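# Seat a blue three-long brick on the white plate

## Task

Put a blue brick that is three studs long onto the white plate's studs, pushed fully down, at the place the reference shape picture marks as brick 1; when finished, neither hand may be in contact with any brick.

## Robot and tools

Robot: two arms. left_arm sits on the +y side and carries a left hand; right_arm carries a right hand. Calibrated base positions in the scene frame: left_arm (+0.047, +0.327, +0.028) m, quat_wxyz (+1.000, 0, 0, -0.025); right_arm (+0.043, -0.261, +0.020) m, quat_wxyz (+1.000, 0, 0, -0.023). A two-camera stand is fixed behind the arms. Loose objects may occasionally get nudged by something else.

Frames: the scene frame has its origin at table-top height, halfway between the nominal bases; +z up, +x out across the table, +y toward left_arm (arm names do not match image sides). Fixed cameras and the table use the scene frame. Each arm's reported hand pose (end_effector_position in m, end_effector_quat_wxyz), velocities and Hand target are in that arm's own base frame. Commanded offsets are along the current Hand target's own axes. Readings can be wrong by a few cm, more at long reach.

Hand point: rigid with the palm, 0.15 m out from the wrist face along the fingers and 0.05 m in front of the palm. Its +z runs along the straight fingers, +y out of the palm, +x across the palm away from the thumb on the right hand (toward the thumb on the left hand). Straight fingertips reach 0.06-0.07 m past the point, with finger centre lines 0.06 m behind it along -y. A wrist bracket on the little-finger side reaches 0.10 m across and can strike things.

One row = 28 numbers, each in [-1, 1], always for both arms: left dx, dy, dz, rx, ry, rz, then left little, ring, middle, index, thumb_bend, thumb_turn, force_limit, speed; then the same fourteen for the right arm. dx..rz are an offset (not a pose) from that arm's Hand target as it stood when the action or move began; 1.0 = 0.6 m or 180 degrees; rx, ry, rz form a single rotation vector. Every row in one action counts from that same start, so sending an offset again moves further. Six zeros re-request the present Hand target.

Hand numbers: fingers and thumb_bend +1 open/straight, -1 curled; thumb_turn +1 beside the palm, -1 opposite the fingers. force_limit maps -1 to about 0 N and +1 to 10 N (thumb motors 15 N); speed rises from nearly zero at -1 to full at +0.48 and above (full travel 0.49 s). Use speed -0.94 or lower for gentle closing. With the thumb turned in, the hand encircles items about 0.035-0.065 m thick. To keep a hand unchanged, resend its last executed eight numbers; if none were sent yet, send hand_measured plus hand_force_limit and hand_speed. A motor moves only when its target changes by 0.002 or more; to squeeze harder raise force_limit and send a more-closed target; to loosen send a target more open than hand_measured.

Tools:
- execute_actions(actions, cameras): actions is a list of actions, each up to 15 rows at 1/30 s per row; a short action repeats its last row. Images appear only when actions is empty or cameras requests them (["all"], names, or []).
- move(target, speed, blend, blocking, cameras): target is one 28-number row or a list of up to 15 rows, all offsets from the same starting Hand targets. speed in m/s, 0.002-4.3, default 0.25 (turns up to twice that in rad/s), one value or one per target. blend in m rounds corners; 0 stops at each. Paths are straight, avoid nothing, take at least 0.5 s and are cut off at 10 s. Result adds a move: line (done, off_target, moving, held, fault) and limits (paced = pose clipped, held = steps withheld). done means within 10 mm and 2 degrees; neither word tells about contact.
- wait(seconds 0-10), stop() to brake a running move, zoom_image(camera, region [x0,y0,x1,y1] px, at most 504x504, on the newest images), show_instructions() for the reference pictures, finished_scene(scene = current scene number) to close the scene irreversibly.

Result lines: hand_measured, hand_stopped_by (moving, target, force, stalled, fault) and hand_load_n (positive = finger pushed open; falls near 0 if the grip is lost) follow the motor order above. Joint velocities may read within noise. Joint torques include arm weight and drift with friction; entries 3 and 4 wrap at ±28 N m.

Behaviour: orientation commands are clipped to 40 degrees from the measured one each step. The hand often rests 1-3 cm (up to 5) below or short of its command; resend the missing distance. Small turns can shift the point noticeably; the elbow may sag with load. Joint ranges (rad): waist ±2.880, shoulder 0 to 3.142, elbow 0 to 3.019 (straight 2.964), wrist pitch -1.693 to 1.571, wrist yaw ±1.571, wrist roll ±2.094.

Cameras: cam_head_left, cam_head_right, cam_high, cam_left_wrist, cam_right_wrist, each 672x504.

Avoid: dropping or releasing moving parts, fast impacts, hard presses (a target far beyond contact pushes hard; back it off past the hand point to relieve), overloading fingers, any contact between the two arms or one hand gripping the other's fingers, anything leaving the table, routing a path near an arm's own base, and long stretched or straining poses that heat motors (MOTOR HOT at 85 °C, arm drops at 100 °C).

Each tool is called after "Request:" as name([rows], argument=value, ...), one row to a line, values as JSON.

Reference images:

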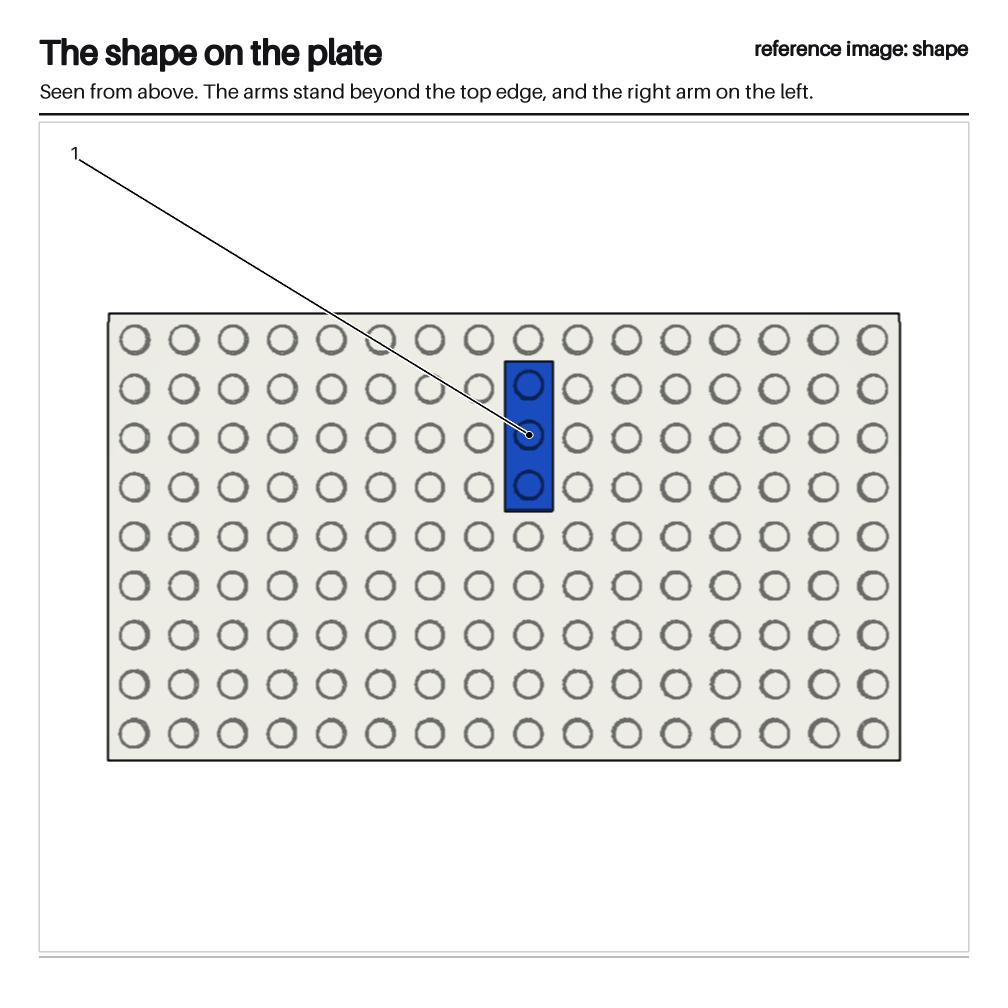

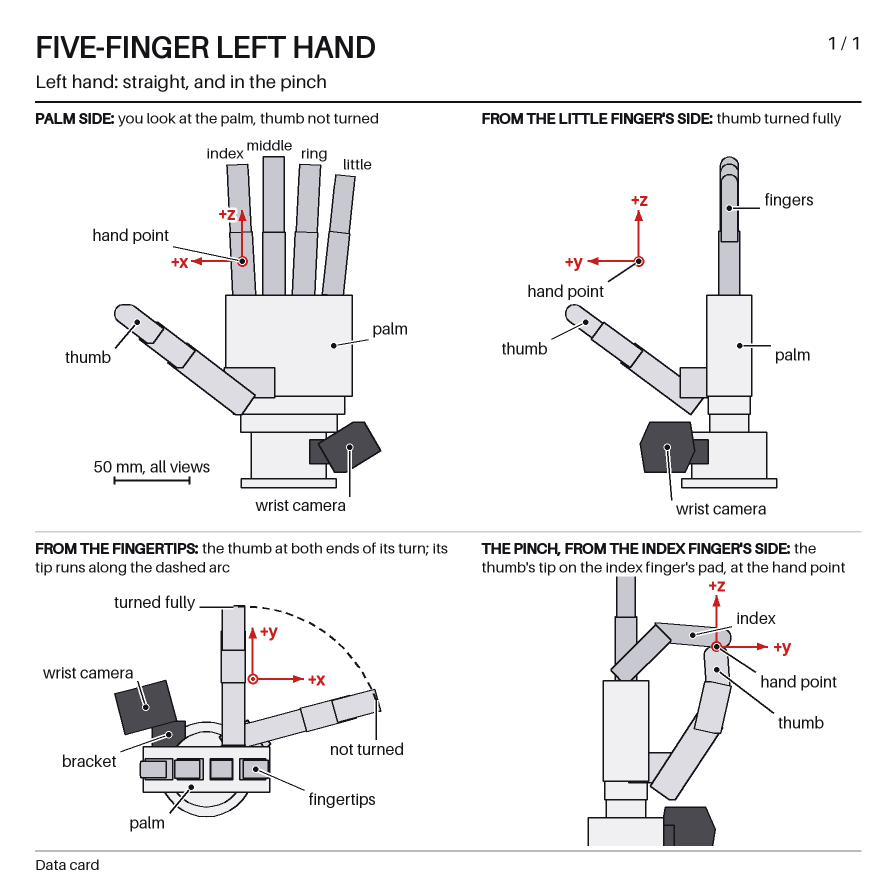

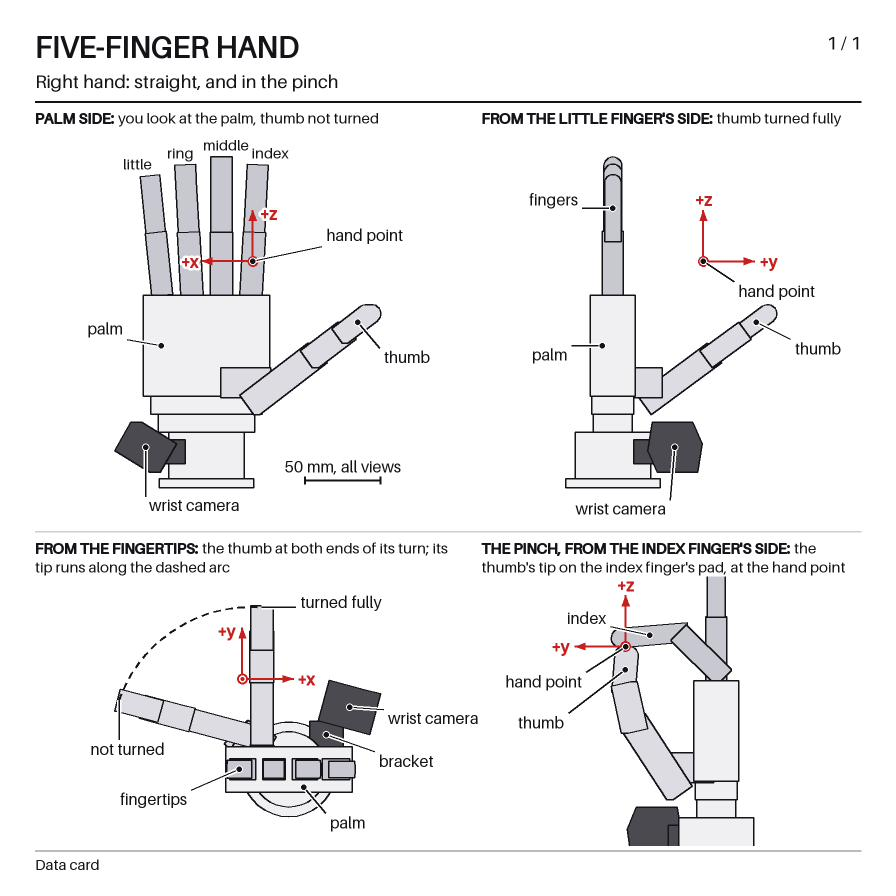

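## Session

Request:
execute_actions(actions=[])

Scene clock: 0.00 s.
left_arm: end_effector_position=(+0.2415, +0.1694, +0.3007) hand_measured=(+1.000, +1.000, +1.000, +1.000, +1.000, +1.000) hand_load_n=(+0.0, +0.0, +0.0, +0.0, +0.0, +0.0) hand_stopped_by=(target, target, target, target, target, target) hand_force_limit=0.00 hand_speed=-0.80 end_effector_quat_wxyz=(+0.614, -0.313, +0.713, -0.125) | right_arm: end_effector_position=(+0.1356, +0.4382, +0.1755) hand_measured=(+1.000, +1.000, +1.000, +1.000, +1.000, +1.000) hand_load_n=(+0.0, +0.0, +0.0, +0.0, +0.0, +0.0) hand_stopped_by=(target, target, target, target, target, target) hand_force_limit=0.00 hand_speed=-0.80 end_effector_quat_wxyz=(-0.247, +0.879, +0.179, +0.365)
Joint positions: left_arm=[0.937 0.338 0.607 -0.554 0.705 1.143] | right_arm=[1.523 1.255 0.926 -0.472 0.554 -0.68]
Joint velocities: within noise
Joint torques (N m): no reading
Motor temperatures (°C): left_arm=[20 17 25 21 18 21] | right_arm=[28 22 24 19 22 18]
Heat: left arm: hottest elbow 25 °C; right arm: hottest waist 28 °C.
Hand target: left_arm +0.2417, +0.1697, +0.3141; +0.622, -0.306, +0.710, -0.121 | right_arm +0.1361, +0.4478, +0.1897; -0.262, +0.875, +0.173, +0.369

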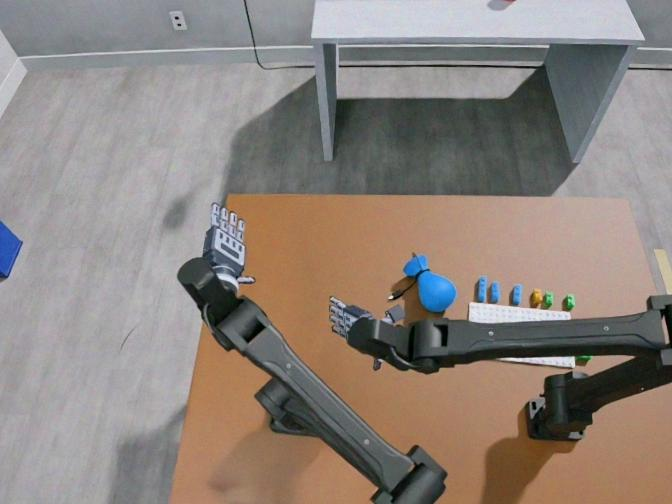

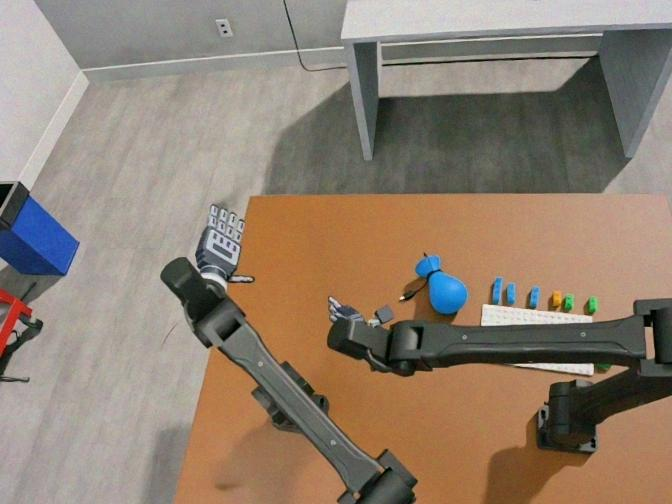

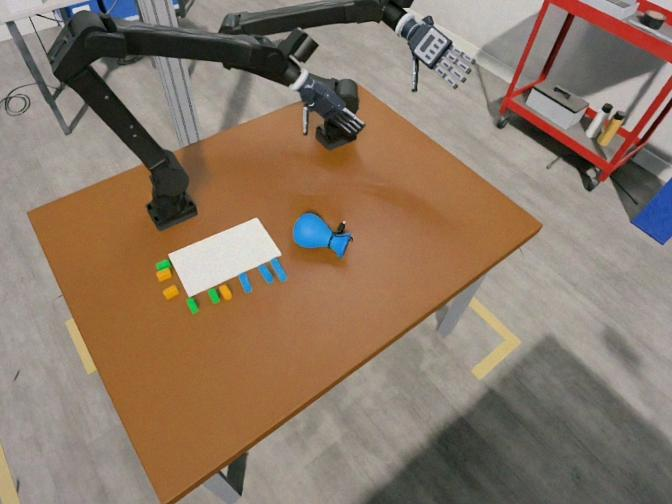

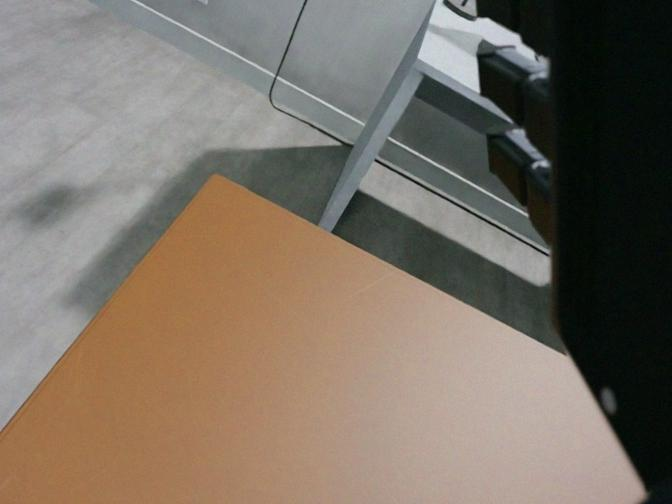

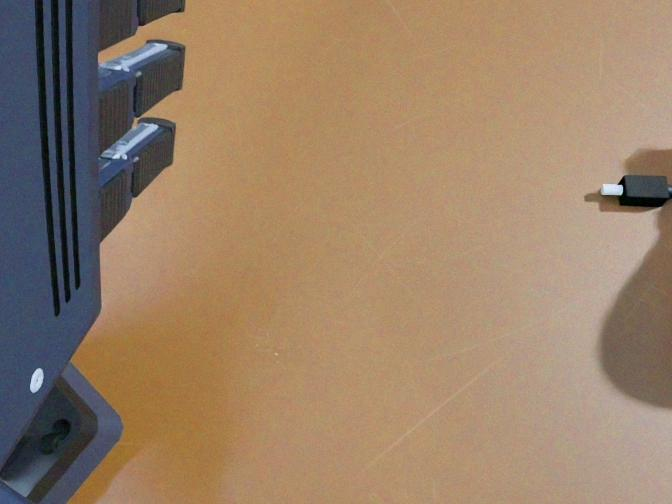

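Request:
zoom_image(camera="cam_high", region=[130, 190, 370, 330])

Request:
zoom_image(camera="cam_head_left", region=[380, 230, 640, 400])

Request:
zoom_image(camera="cam_head_right", region=[400, 230, 660, 400])

Scaled by 2.100 from the camera's 672x504 image, which has a finer 960x720 frame.

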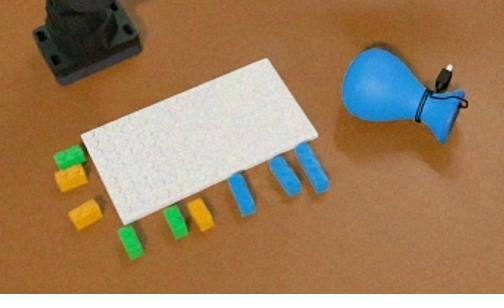

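Scaled by 1.938 from the camera's 672x504 image, which has a finer 960x720 frame.

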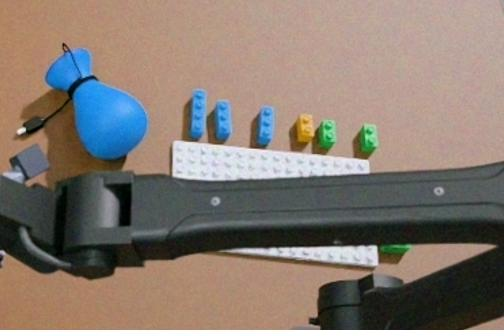

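Scaled by 1.938 from the camera's 672x504 image, which has a finer 960x720 frame.

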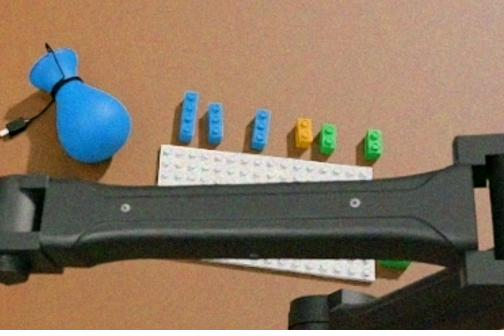

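Request:
zoom_image(camera="cam_head_left", region=[220, 190, 672, 504])

Request:
zoom_image(camera="cam_high", region=[20, 60, 480, 380])

Scaled by 1.115 from the camera's 672x504 image, which has a finer 960x720 frame.

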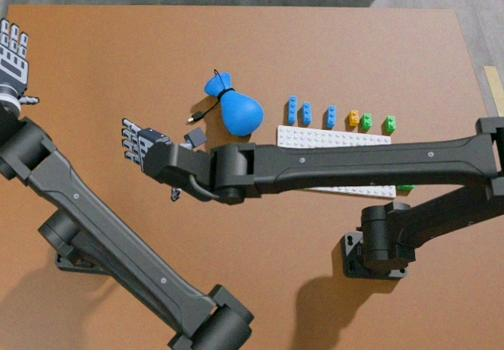

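Scaled by 1.096 from the camera's 672x504 image, which has a finer 960x720 frame.

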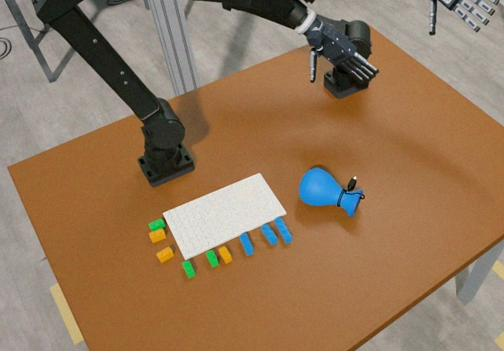

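Request:
move([
  [0,0,0,0,0,0,1,1,1,1,1,1,0,-0.8,0.1227,-0.0552,-0.0985,0,0,0,1,1,1,1,1,1,0,-0.8],
  [0,0,0,0,0,0,1,1,1,1,1,1,0,-0.8,0.3750,0.3763,-0.0535,-0.1534,0.0690,0.1231,1,1,1,1,1,1,0,-0.8],
  [0,0,0,0,0,0,1,1,1,1,1,1,0,-0.8,0.4197,0.8342,-0.2540,-0.3068,0.1379,0.2463,1,1,1,1,1,1,0,-0.8],
], speed=0.4, blend=0.05, cameras=["cam_head_left", "cam_high"])

Scene clock: 19.80 s.
left_arm: end_effector_position=(+0.2415, +0.1694, +0.3007) hand_measured=(+1.000, +1.000, +1.000, +1.000, +1.000, +1.000) hand_load_n=(+0.0, +0.0, +0.0, +0.0, +0.0, +0.0) hand_stopped_by=(target, target, target, target, target, target) hand_force_limit=0.00 hand_speed=-0.80 end_effector_quat_wxyz=(+0.614, -0.313, +0.713, -0.125) | right_arm: end_effector_position=(+0.4504, -0.0172, +0.2736) hand_measured=(+1.000, +1.000, +1.000, +1.000, +1.000, +1.000) hand_load_n=(+0.0, +0.0, +0.0, +0.0, +0.0, +0.0) hand_stopped_by=(target, target, target, target, target, target) hand_force_limit=0.00 hand_speed=-0.80 end_effector_quat_wxyz=(+0.033, +0.811, -0.393, +0.431)
Joint positions: left_arm=[0.937 0.338 0.607 -0.554 0.705 1.143] | right_arm=[0.219 1.198 1.149 -0.782 0.558 -0.671]
Joint torques (N m): left_arm=[2.55 2.26 13.31 2.04 0.2 -0.01] | right_arm=[1.2 -7.94 13.12 1.78 0.27 -0.05]
Motor temperatures (°C): left_arm=[19 17 30 21 18 21] | right_arm=[27 22 25 19 22 18]
Heat: left arm: hottest elbow 30 °C; right arm: hottest waist 27 °C.
Hand target: left_arm +0.2417, +0.1697, +0.3141; +0.622, -0.306, +0.710, -0.121 | right_arm +0.4681, -0.0156, +0.3002; +0.017, +0.799, -0.395, +0.453
Off the commanded pose: left_arm 0.013 m, 1 deg | right_arm 0.032 m, 3 deg.
move: off_target (left_arm, right_arm)
Images, in order (width x height): cam_head_left 672x504, cam_high 672x504.

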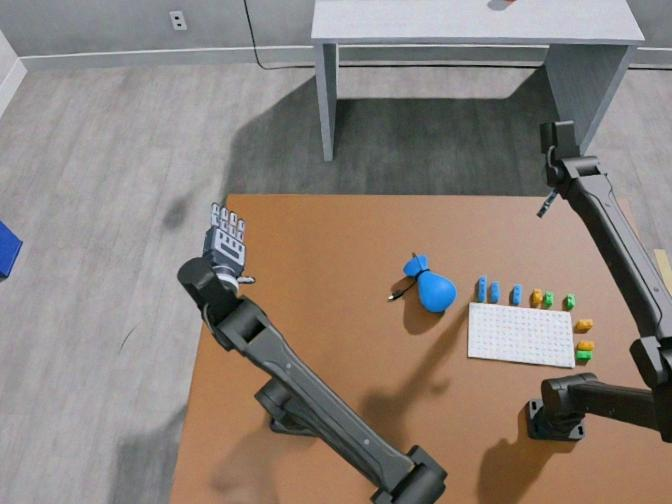

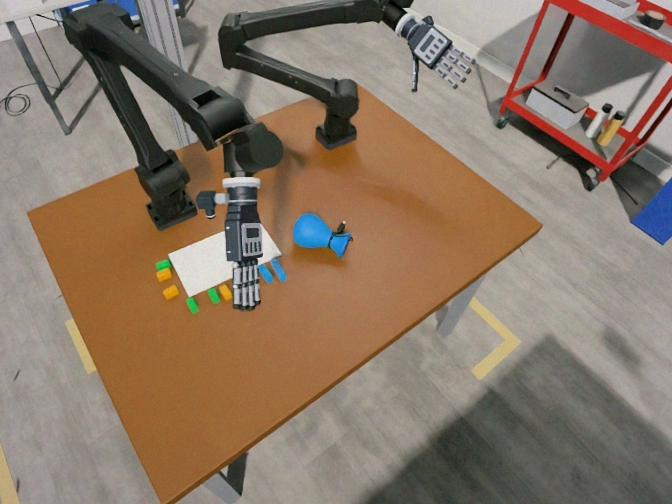

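Request:
zoom_image(camera="cam_head_left", region=[440, 250, 620, 385])

Request:
zoom_image(camera="cam_head_left", region=[230, 260, 620, 460])

Scaled by 2.800 from the camera's 672x504 image, which has a finer 960x720 frame.

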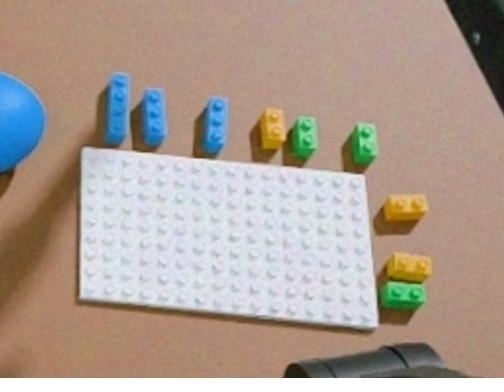

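Scaled by 1.292 from the camera's 672x504 image, which has a finer 960x720 frame.

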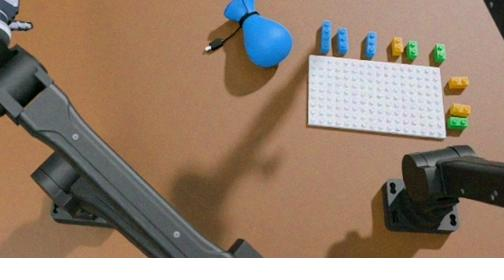

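Request:
wait(seconds=0, cameras=["cam_right_wrist", "cam_left_wrist", "cam_head_right"])

Request:
zoom_image(camera="cam_head_right", region=[460, 250, 640, 385])

Scene clock: 20.90 s.
left_arm: end_effector_position=(+0.2415, +0.1694, +0.3007) hand_measured=(+1.000, +1.000, +1.000, +1.000, +1.000, +1.000) hand_load_n=(+0.0, +0.0, +0.0, +0.0, +0.0, +0.0) hand_stopped_by=(target, target, target, target, target, target) hand_force_limit=0.00 hand_speed=-0.80 end_effector_quat_wxyz=(+0.614, -0.313, +0.713, -0.125) | right_arm: end_effector_position=(+0.4504, -0.0172, +0.2736) hand_measured=(+1.000, +1.000, +1.000, +1.000, +1.000, +1.000) hand_load_n=(+0.0, +0.0, +0.0, +0.0, +0.0, +0.0) hand_stopped_by=(target, target, target, target, target, target) hand_force_limit=0.00 hand_speed=-0.80 end_effector_quat_wxyz=(+0.033, +0.811, -0.393, +0.431)
Joint positions: left_arm=[0.937 0.338 0.607 -0.554 0.705 1.143] | right_arm=[0.219 1.198 1.149 -0.782 0.558 -0.671]
Joint torques (N m): left_arm=[1.85 2.67 13.5 2.1 0.17 0.02] | right_arm=[1.14 -7.88 13.07 1.83 0.25 -0.04]
Heat: left arm: hottest elbow 30 °C; right arm: hottest waist 27 °C.
Hand target: left_arm +0.2417, +0.1697, +0.3141; +0.622, -0.306, +0.710, -0.121 | right_arm +0.4681, -0.0156, +0.3002; +0.017, +0.799, -0.395, +0.453
Off the commanded pose: left_arm 0.013 m, 1 deg | right_arm 0.032 m, 3 deg.
Images, in order (width x height): cam_head_right 672x504, cam_left_wrist 672x504, cam_right_wrist 672x504.

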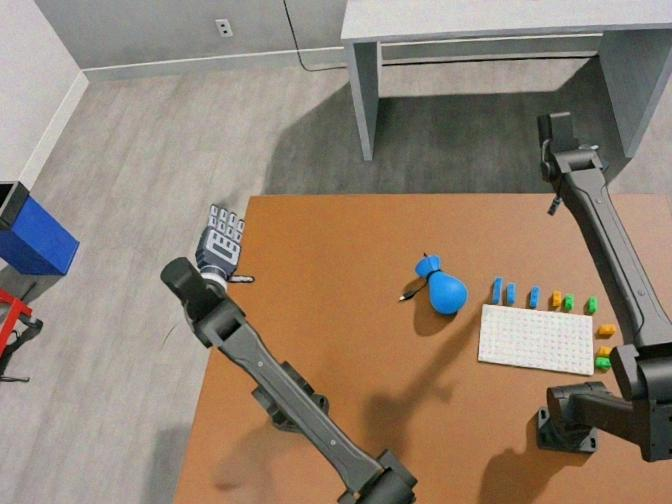

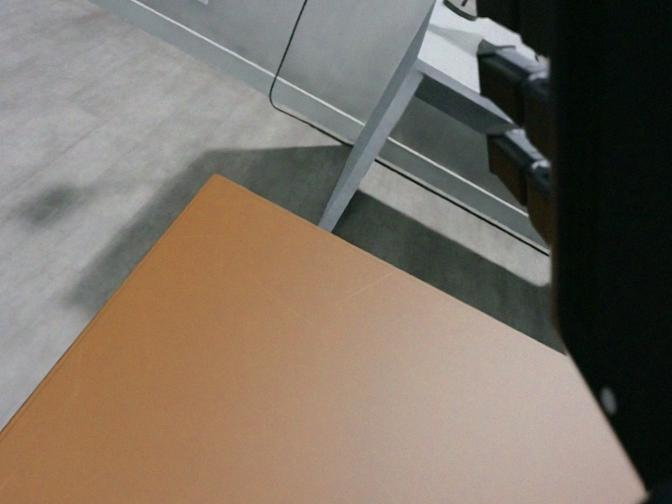

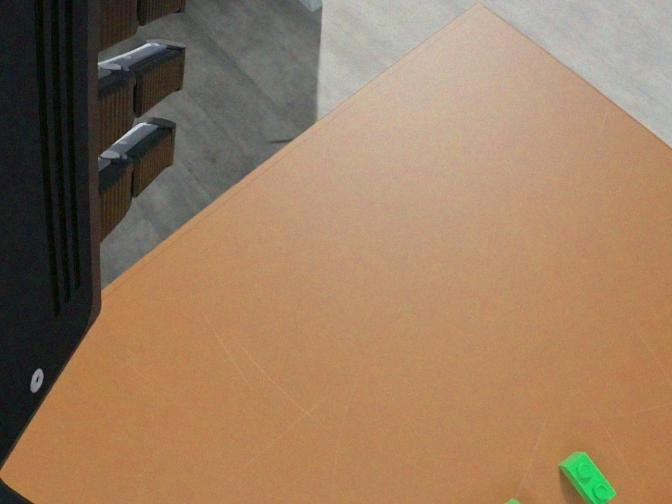

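Scaled by 2.800 from the camera's 672x504 image, which has a finer 960x720 frame.

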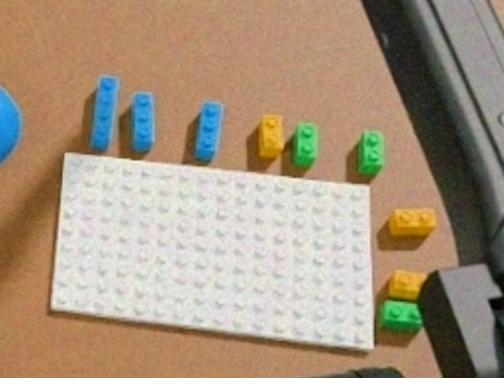

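Request:
zoom_image(camera="cam_head_right", region=[140, 180, 300, 504])

Request:
zoom_image(camera="cam_head_right", region=[240, 340, 420, 475])

Request:
zoom_image(camera="cam_head_right", region=[500, 350, 680, 485])

Scaled by 1.556 from the camera's 672x504 image, which has a finer 960x720 frame.

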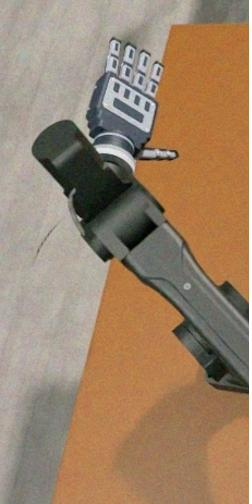

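Scaled by 2.800 from the camera's 672x504 image, which has a finer 960x720 frame.

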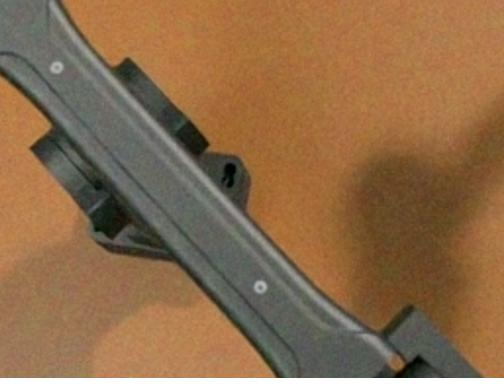

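Invalid region (500, 350, 680, 485): it reaches outside that camera's 672x504 image.

Request:
move(target=[0,0,0,0,0,0,1,1,1,1,1,1,0,-0.8,-0.2538,0.1385,-0.1687,0.2415,-0.3854,-0.0715,-1,-1,0.1,0.1,0.45,-1,0,-0.3], speed=0.25, cameras=["cam_head_left", "cam_high", "cam_right_wrist"])

Scene clock: 34.40 s.
left_arm: end_effector_position=(+0.2415, +0.1694, +0.3007) hand_measured=(+1.000, +1.000, +1.000, +1.000, +1.000, +1.000) hand_load_n=(+0.0, +0.0, +0.0, +0.0, +0.0, +0.0) hand_stopped_by=(target, target, target, target, target, target) hand_force_limit=0.00 hand_speed=-0.80 end_effector_quat_wxyz=(+0.614, -0.313, +0.713, -0.125) | right_arm: end_effector_position=(+0.2980, +0.0630, +0.2193) hand_measured=(-1.000, -1.000, +0.100, +0.100, +0.450, -1.000) hand_load_n=(+0.0, +0.0, +0.0, -0.5, +0.0, +0.0) hand_stopped_by=(target, target, target, target, target, target) hand_force_limit=0.00 hand_speed=-0.30 end_effector_quat_wxyz=(-0.436, +0.897, -0.065, +0.032)
Joint positions: left_arm=[0.937 0.338 0.607 -0.554 0.705 1.143] | right_arm=[-0.176 1.18 1.059 -1.489 -0.905 -1.622]
Joint torques (N m): left_arm=[2.26 2.49 13.19 1.91 0.24 0] | right_arm=[0.62 -5.71 8.4 -0.28 -0.79 -0.01]
Heat: left arm: hottest elbow 32 °C; right arm: hottest waist 27 °C.
Hand target: left_arm +0.2417, +0.1697, +0.3141; +0.622, -0.306, +0.710, -0.121 | right_arm +0.3002, +0.0602, +0.2201; -0.437, +0.896, -0.067, +0.032
Off the commanded pose: left_arm 0.013 m, 1 deg | right_arm 0.004 m, 0 deg.
move: off_target (left_arm)
Images, in order (width x height): cam_head_left 672x504, cam_high 672x504, cam_right_wrist 672x504.

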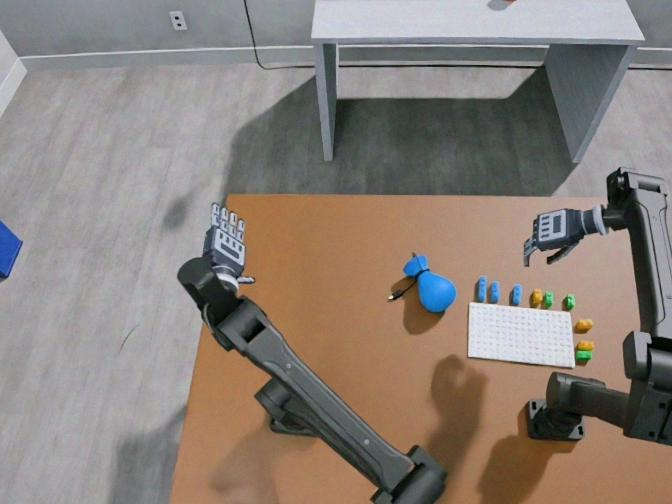

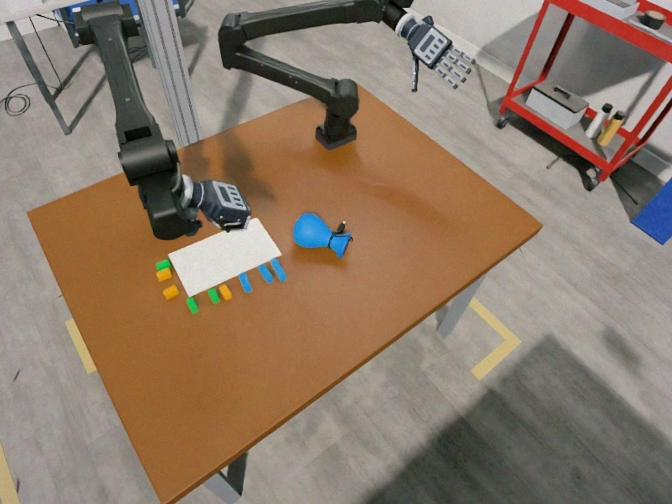

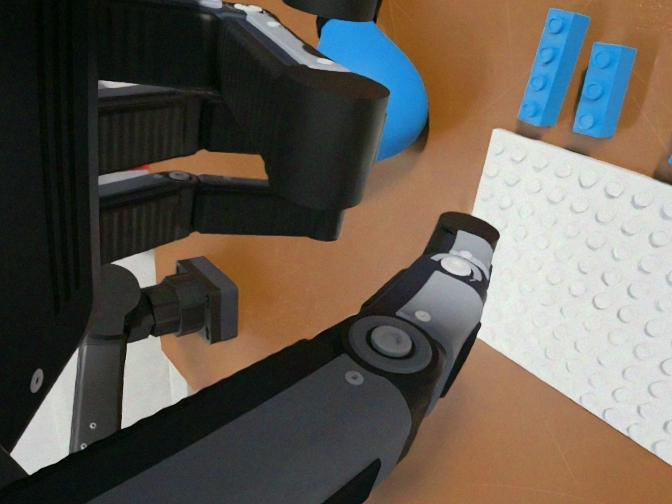

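Request:
zoom_image(camera="cam_right_wrist", region=[90, 0, 594, 504])

Request:
zoom_image(camera="cam_high", region=[130, 150, 310, 320])

Scaled by 1.000.

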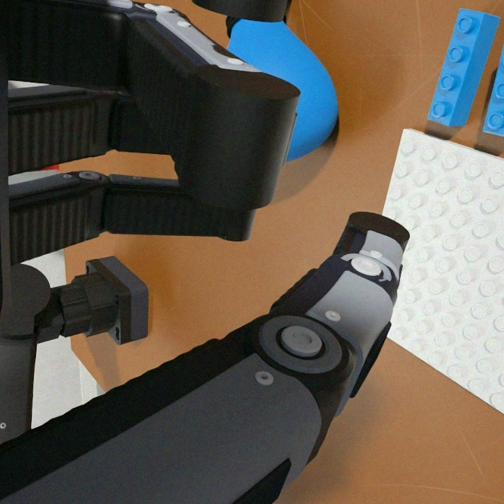

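Scaled by 2.800 from the camera's 672x504 image, which has a finer 960x720 frame.

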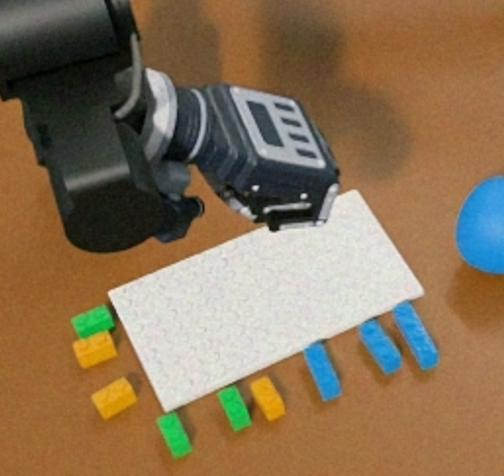

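Request:
zoom_image(camera="cam_head_left", region=[470, 200, 620, 312])

Scaled by 3.360 from the camera's 672x504 image, which has a finer 960x720 frame.

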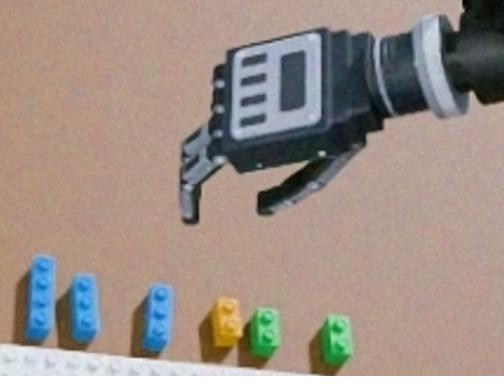

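Request:
zoom_image(camera="cam_head_left", region=[500, 275, 560, 320])

Request:
zoom_image(camera="cam_high", region=[210, 255, 300, 322])

Scaled by 8.400 from the camera's 672x504 image, which has a finer 960x720 frame.

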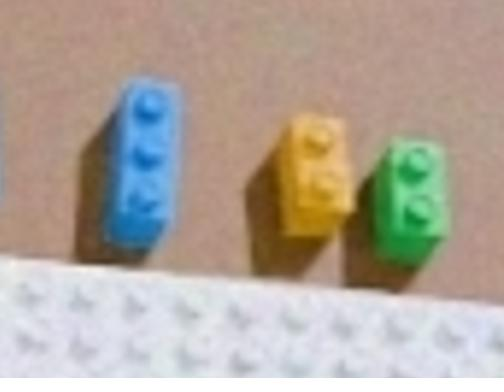

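Scaled by 5.600 from the camera's 672x504 image, which has a finer 960x720 frame.

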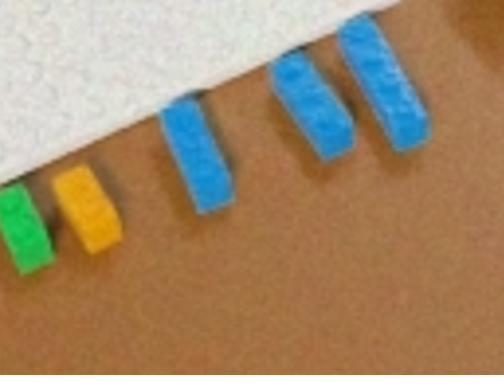

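Request:
move(target=[0,0,0,0,0,0,1,1,1,1,1,1,0,-0.8,0.0007,0.145,0.1393,0,0,0,-1,-1,0.1,0.1,0.45,-1,0,-0.3], speed=0.15, cameras=["cam_head_left", "cam_head_right", "cam_high", "cam_right_wrist"])

Request:
zoom_image(camera="cam_head_left", region=[470, 225, 605, 326])

Request:
zoom_image(camera="cam_head_right", region=[480, 225, 615, 326])

Request:
zoom_image(camera="cam_high", region=[150, 180, 310, 320])

Scene clock: 40.40 s.
left_arm: end_effector_position=(+0.2415, +0.1694, +0.3007) hand_measured=(+1.000, +1.000, +1.000, +1.000, +1.000, +1.000) hand_load_n=(+0.0, +0.5, +0.0, +0.0, +0.0, +0.0) hand_stopped_by=(target, target, target, target, target, target) hand_force_limit=0.00 hand_speed=-0.80 end_effector_quat_wxyz=(+0.614, -0.313, +0.713, -0.125) | right_arm: end_effector_position=(+0.3007, +0.0695, +0.1011) hand_measured=(-1.000, -1.000, +0.100, +0.100, +0.450, -1.000) hand_load_n=(+0.0, +0.0, +0.0, +0.0, -0.5, +0.0) hand_stopped_by=(target, target, target, target, target, target) hand_force_limit=0.00 hand_speed=-0.30 end_effector_quat_wxyz=(-0.437, +0.896, -0.068, +0.033)
Joint positions: left_arm=[0.937 0.338 0.607 -0.554 0.705 1.143] | right_arm=[-0.156 1.274 0.812 -1.113 -0.906 -1.577]
Joint torques (N m): left_arm=[1.44 2.9 13.34 1.96 0.22 0.11] | right_arm=[2.32 -6.48 7.15 0.44 -0.75 0.13]
Heat: left arm: hottest elbow 32 °C; right arm: hottest elbow 28 °C.
Hand target: left_arm +0.2417, +0.1697, +0.3141; +0.622, -0.306, +0.710, -0.121 | right_arm +0.3023, +0.0724, +0.1002; -0.437, +0.896, -0.067, +0.032
Off the commanded pose: left_arm 0.013 m, 1 deg | right_arm 0.003 m, 0 deg.
move: off_target (left_arm)
Images, in order (width x height): cam_head_left 672x504, cam_head_right 672x504, cam_high 672x504, cam_right_wrist 672x504.

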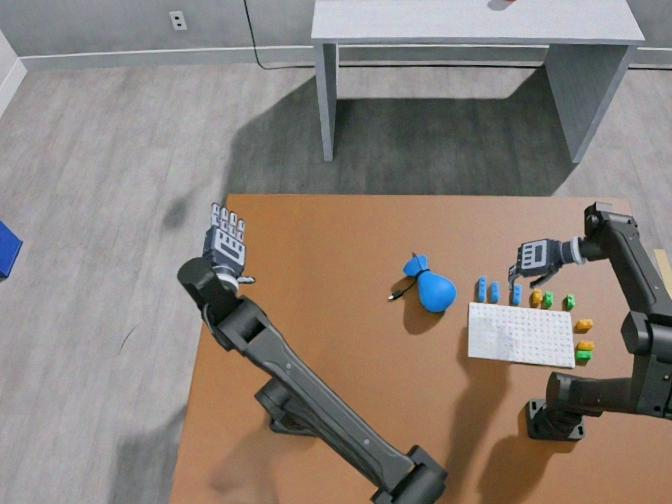

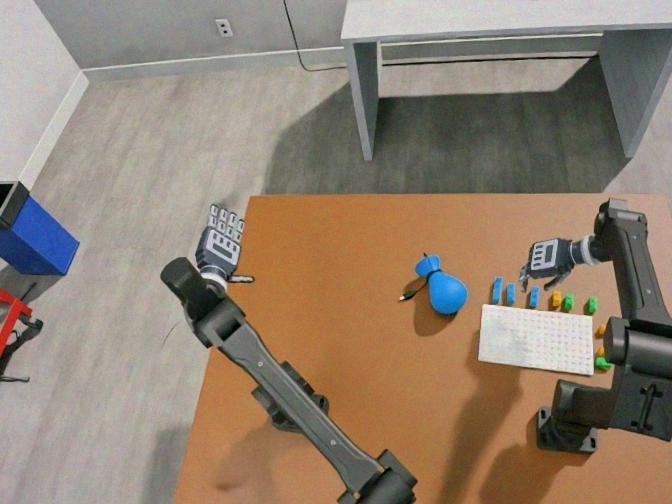

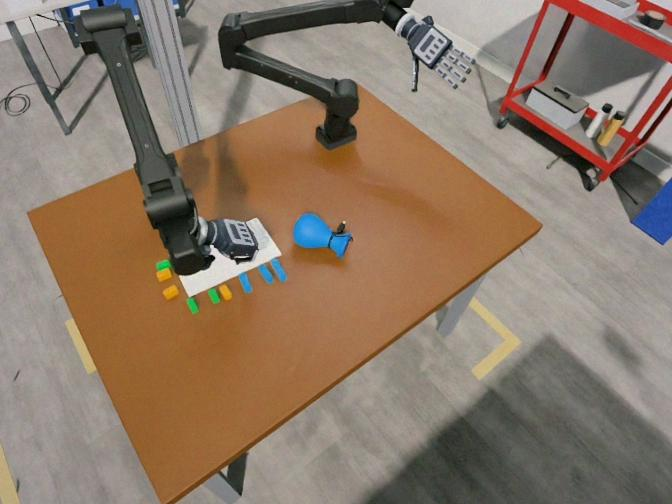

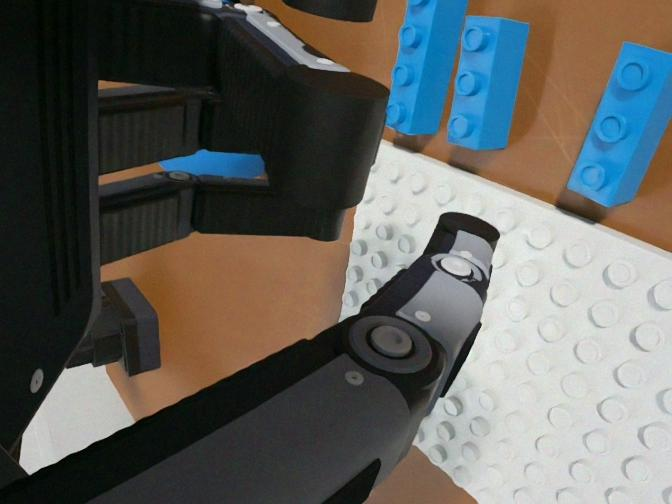

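Scaled by 3.733 from the camera's 672x504 image, which has a finer 960x720 frame.

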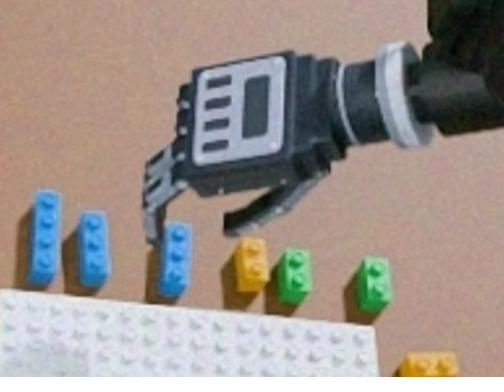

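Scaled by 3.733 from the camera's 672x504 image, which has a finer 960x720 frame.

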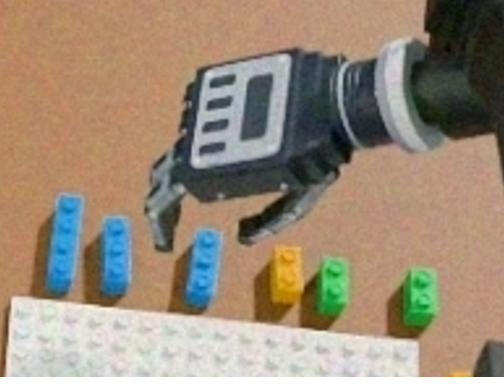

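Scaled by 3.150 from the camera's 672x504 image, which has a finer 960x720 frame.

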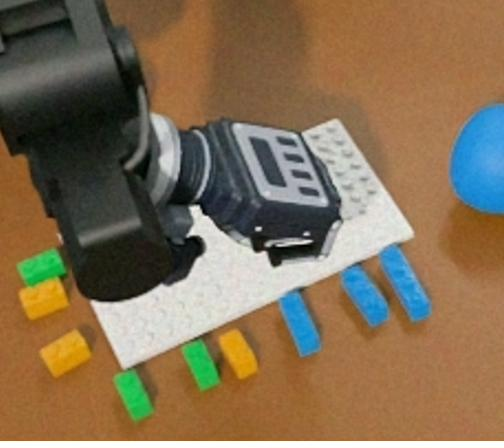

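Request:
move(target=[0,0,0,0,0,0,1,1,1,1,1,1,0,-0.8,0.0278,0.0728,0.0422,0,0,0,-1,-1,0.1,0.1,0.45,-1,0,-0.3], speed=0.1, cameras=["cam_head_left","cam_head_right","cam_right_wrist"])

Scene clock: 44.10 s.
left_arm: end_effector_position=(+0.2415, +0.1694, +0.3007) hand_measured=(+1.000, +1.000, +1.000, +1.000, +1.000, +1.000) hand_load_n=(+0.0, +0.0, +0.0, +0.0, +0.0, +0.0) hand_stopped_by=(target, target, target, target, target, target) hand_force_limit=0.00 hand_speed=-0.80 end_effector_quat_wxyz=(+0.614, -0.313, +0.713, -0.125) | right_arm: end_effector_position=(+0.3146, +0.0659, +0.0523) hand_measured=(-1.000, -1.000, +0.100, +0.100, +0.450, -1.000) hand_load_n=(+0.5, +0.0, +0.0, +0.0, +0.0, +0.0) hand_stopped_by=(target, target, target, target, target, target) hand_force_limit=0.00 hand_speed=-0.30 end_effector_quat_wxyz=(-0.437, +0.896, -0.068, +0.027)
Joint positions: left_arm=[0.937 0.338 0.607 -0.554 0.705 1.143] | right_arm=[-0.159 1.404 0.783 -0.978 -0.906 -1.593]
Joint torques (N m): left_arm=[2.14 2.08 13.38 1.94 0.29 -0.03] | right_arm=[0.79 -7.59 6.42 0.43 -0.74 -0.03]
Heat: left arm: hottest elbow 33 °C; right arm: hottest elbow 28 °C.
Hand target: left_arm +0.2417, +0.1697, +0.3141; +0.622, -0.306, +0.710, -0.121 | right_arm +0.3177, +0.0631, +0.0501; -0.437, +0.896, -0.067, +0.032
Off the commanded pose: left_arm 0.013 m, 1 deg | right_arm 0.005 m, 1 deg.
move: off_target (left_arm)
Images, in order (width x height): cam_head_left 672x504, cam_head_right 672x504, cam_right_wrist 672x504.

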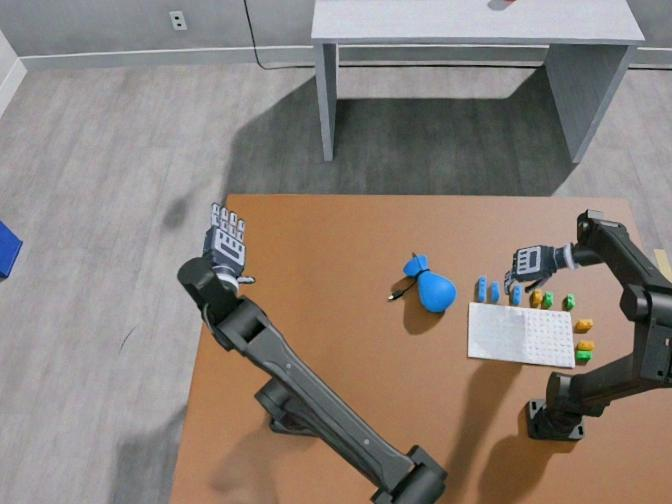

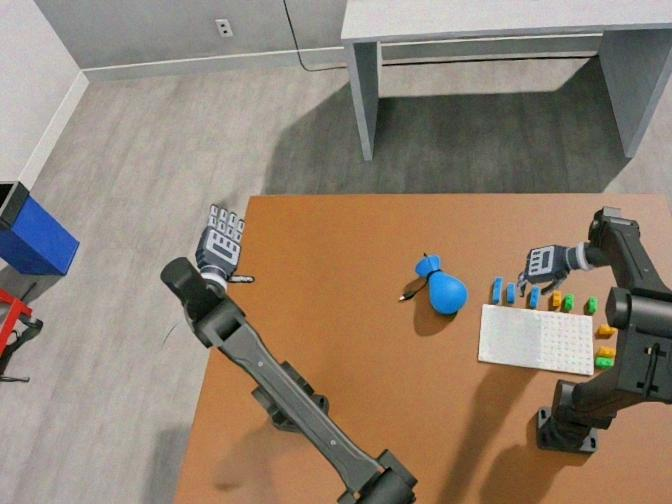

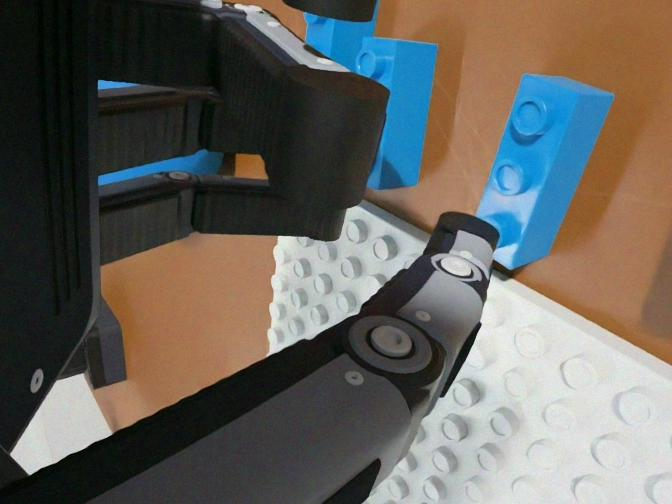

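Request:
zoom_image(camera="cam_head_left", region=[460, 250, 600, 355])

Request:
zoom_image(camera="cam_head_right", region=[480, 250, 620, 355])

Scaled by 3.600 from the camera's 672x504 image, which has a finer 960x720 frame.

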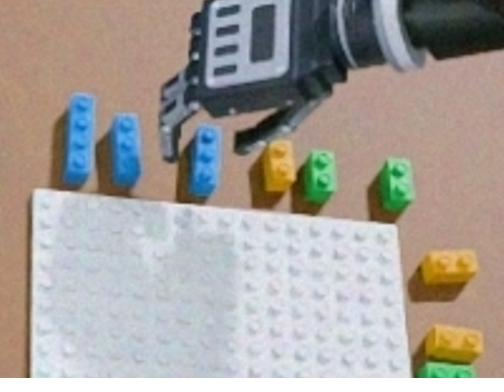

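Scaled by 3.600 from the camera's 672x504 image, which has a finer 960x720 frame.

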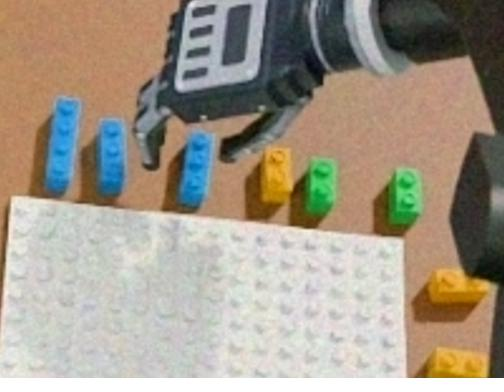

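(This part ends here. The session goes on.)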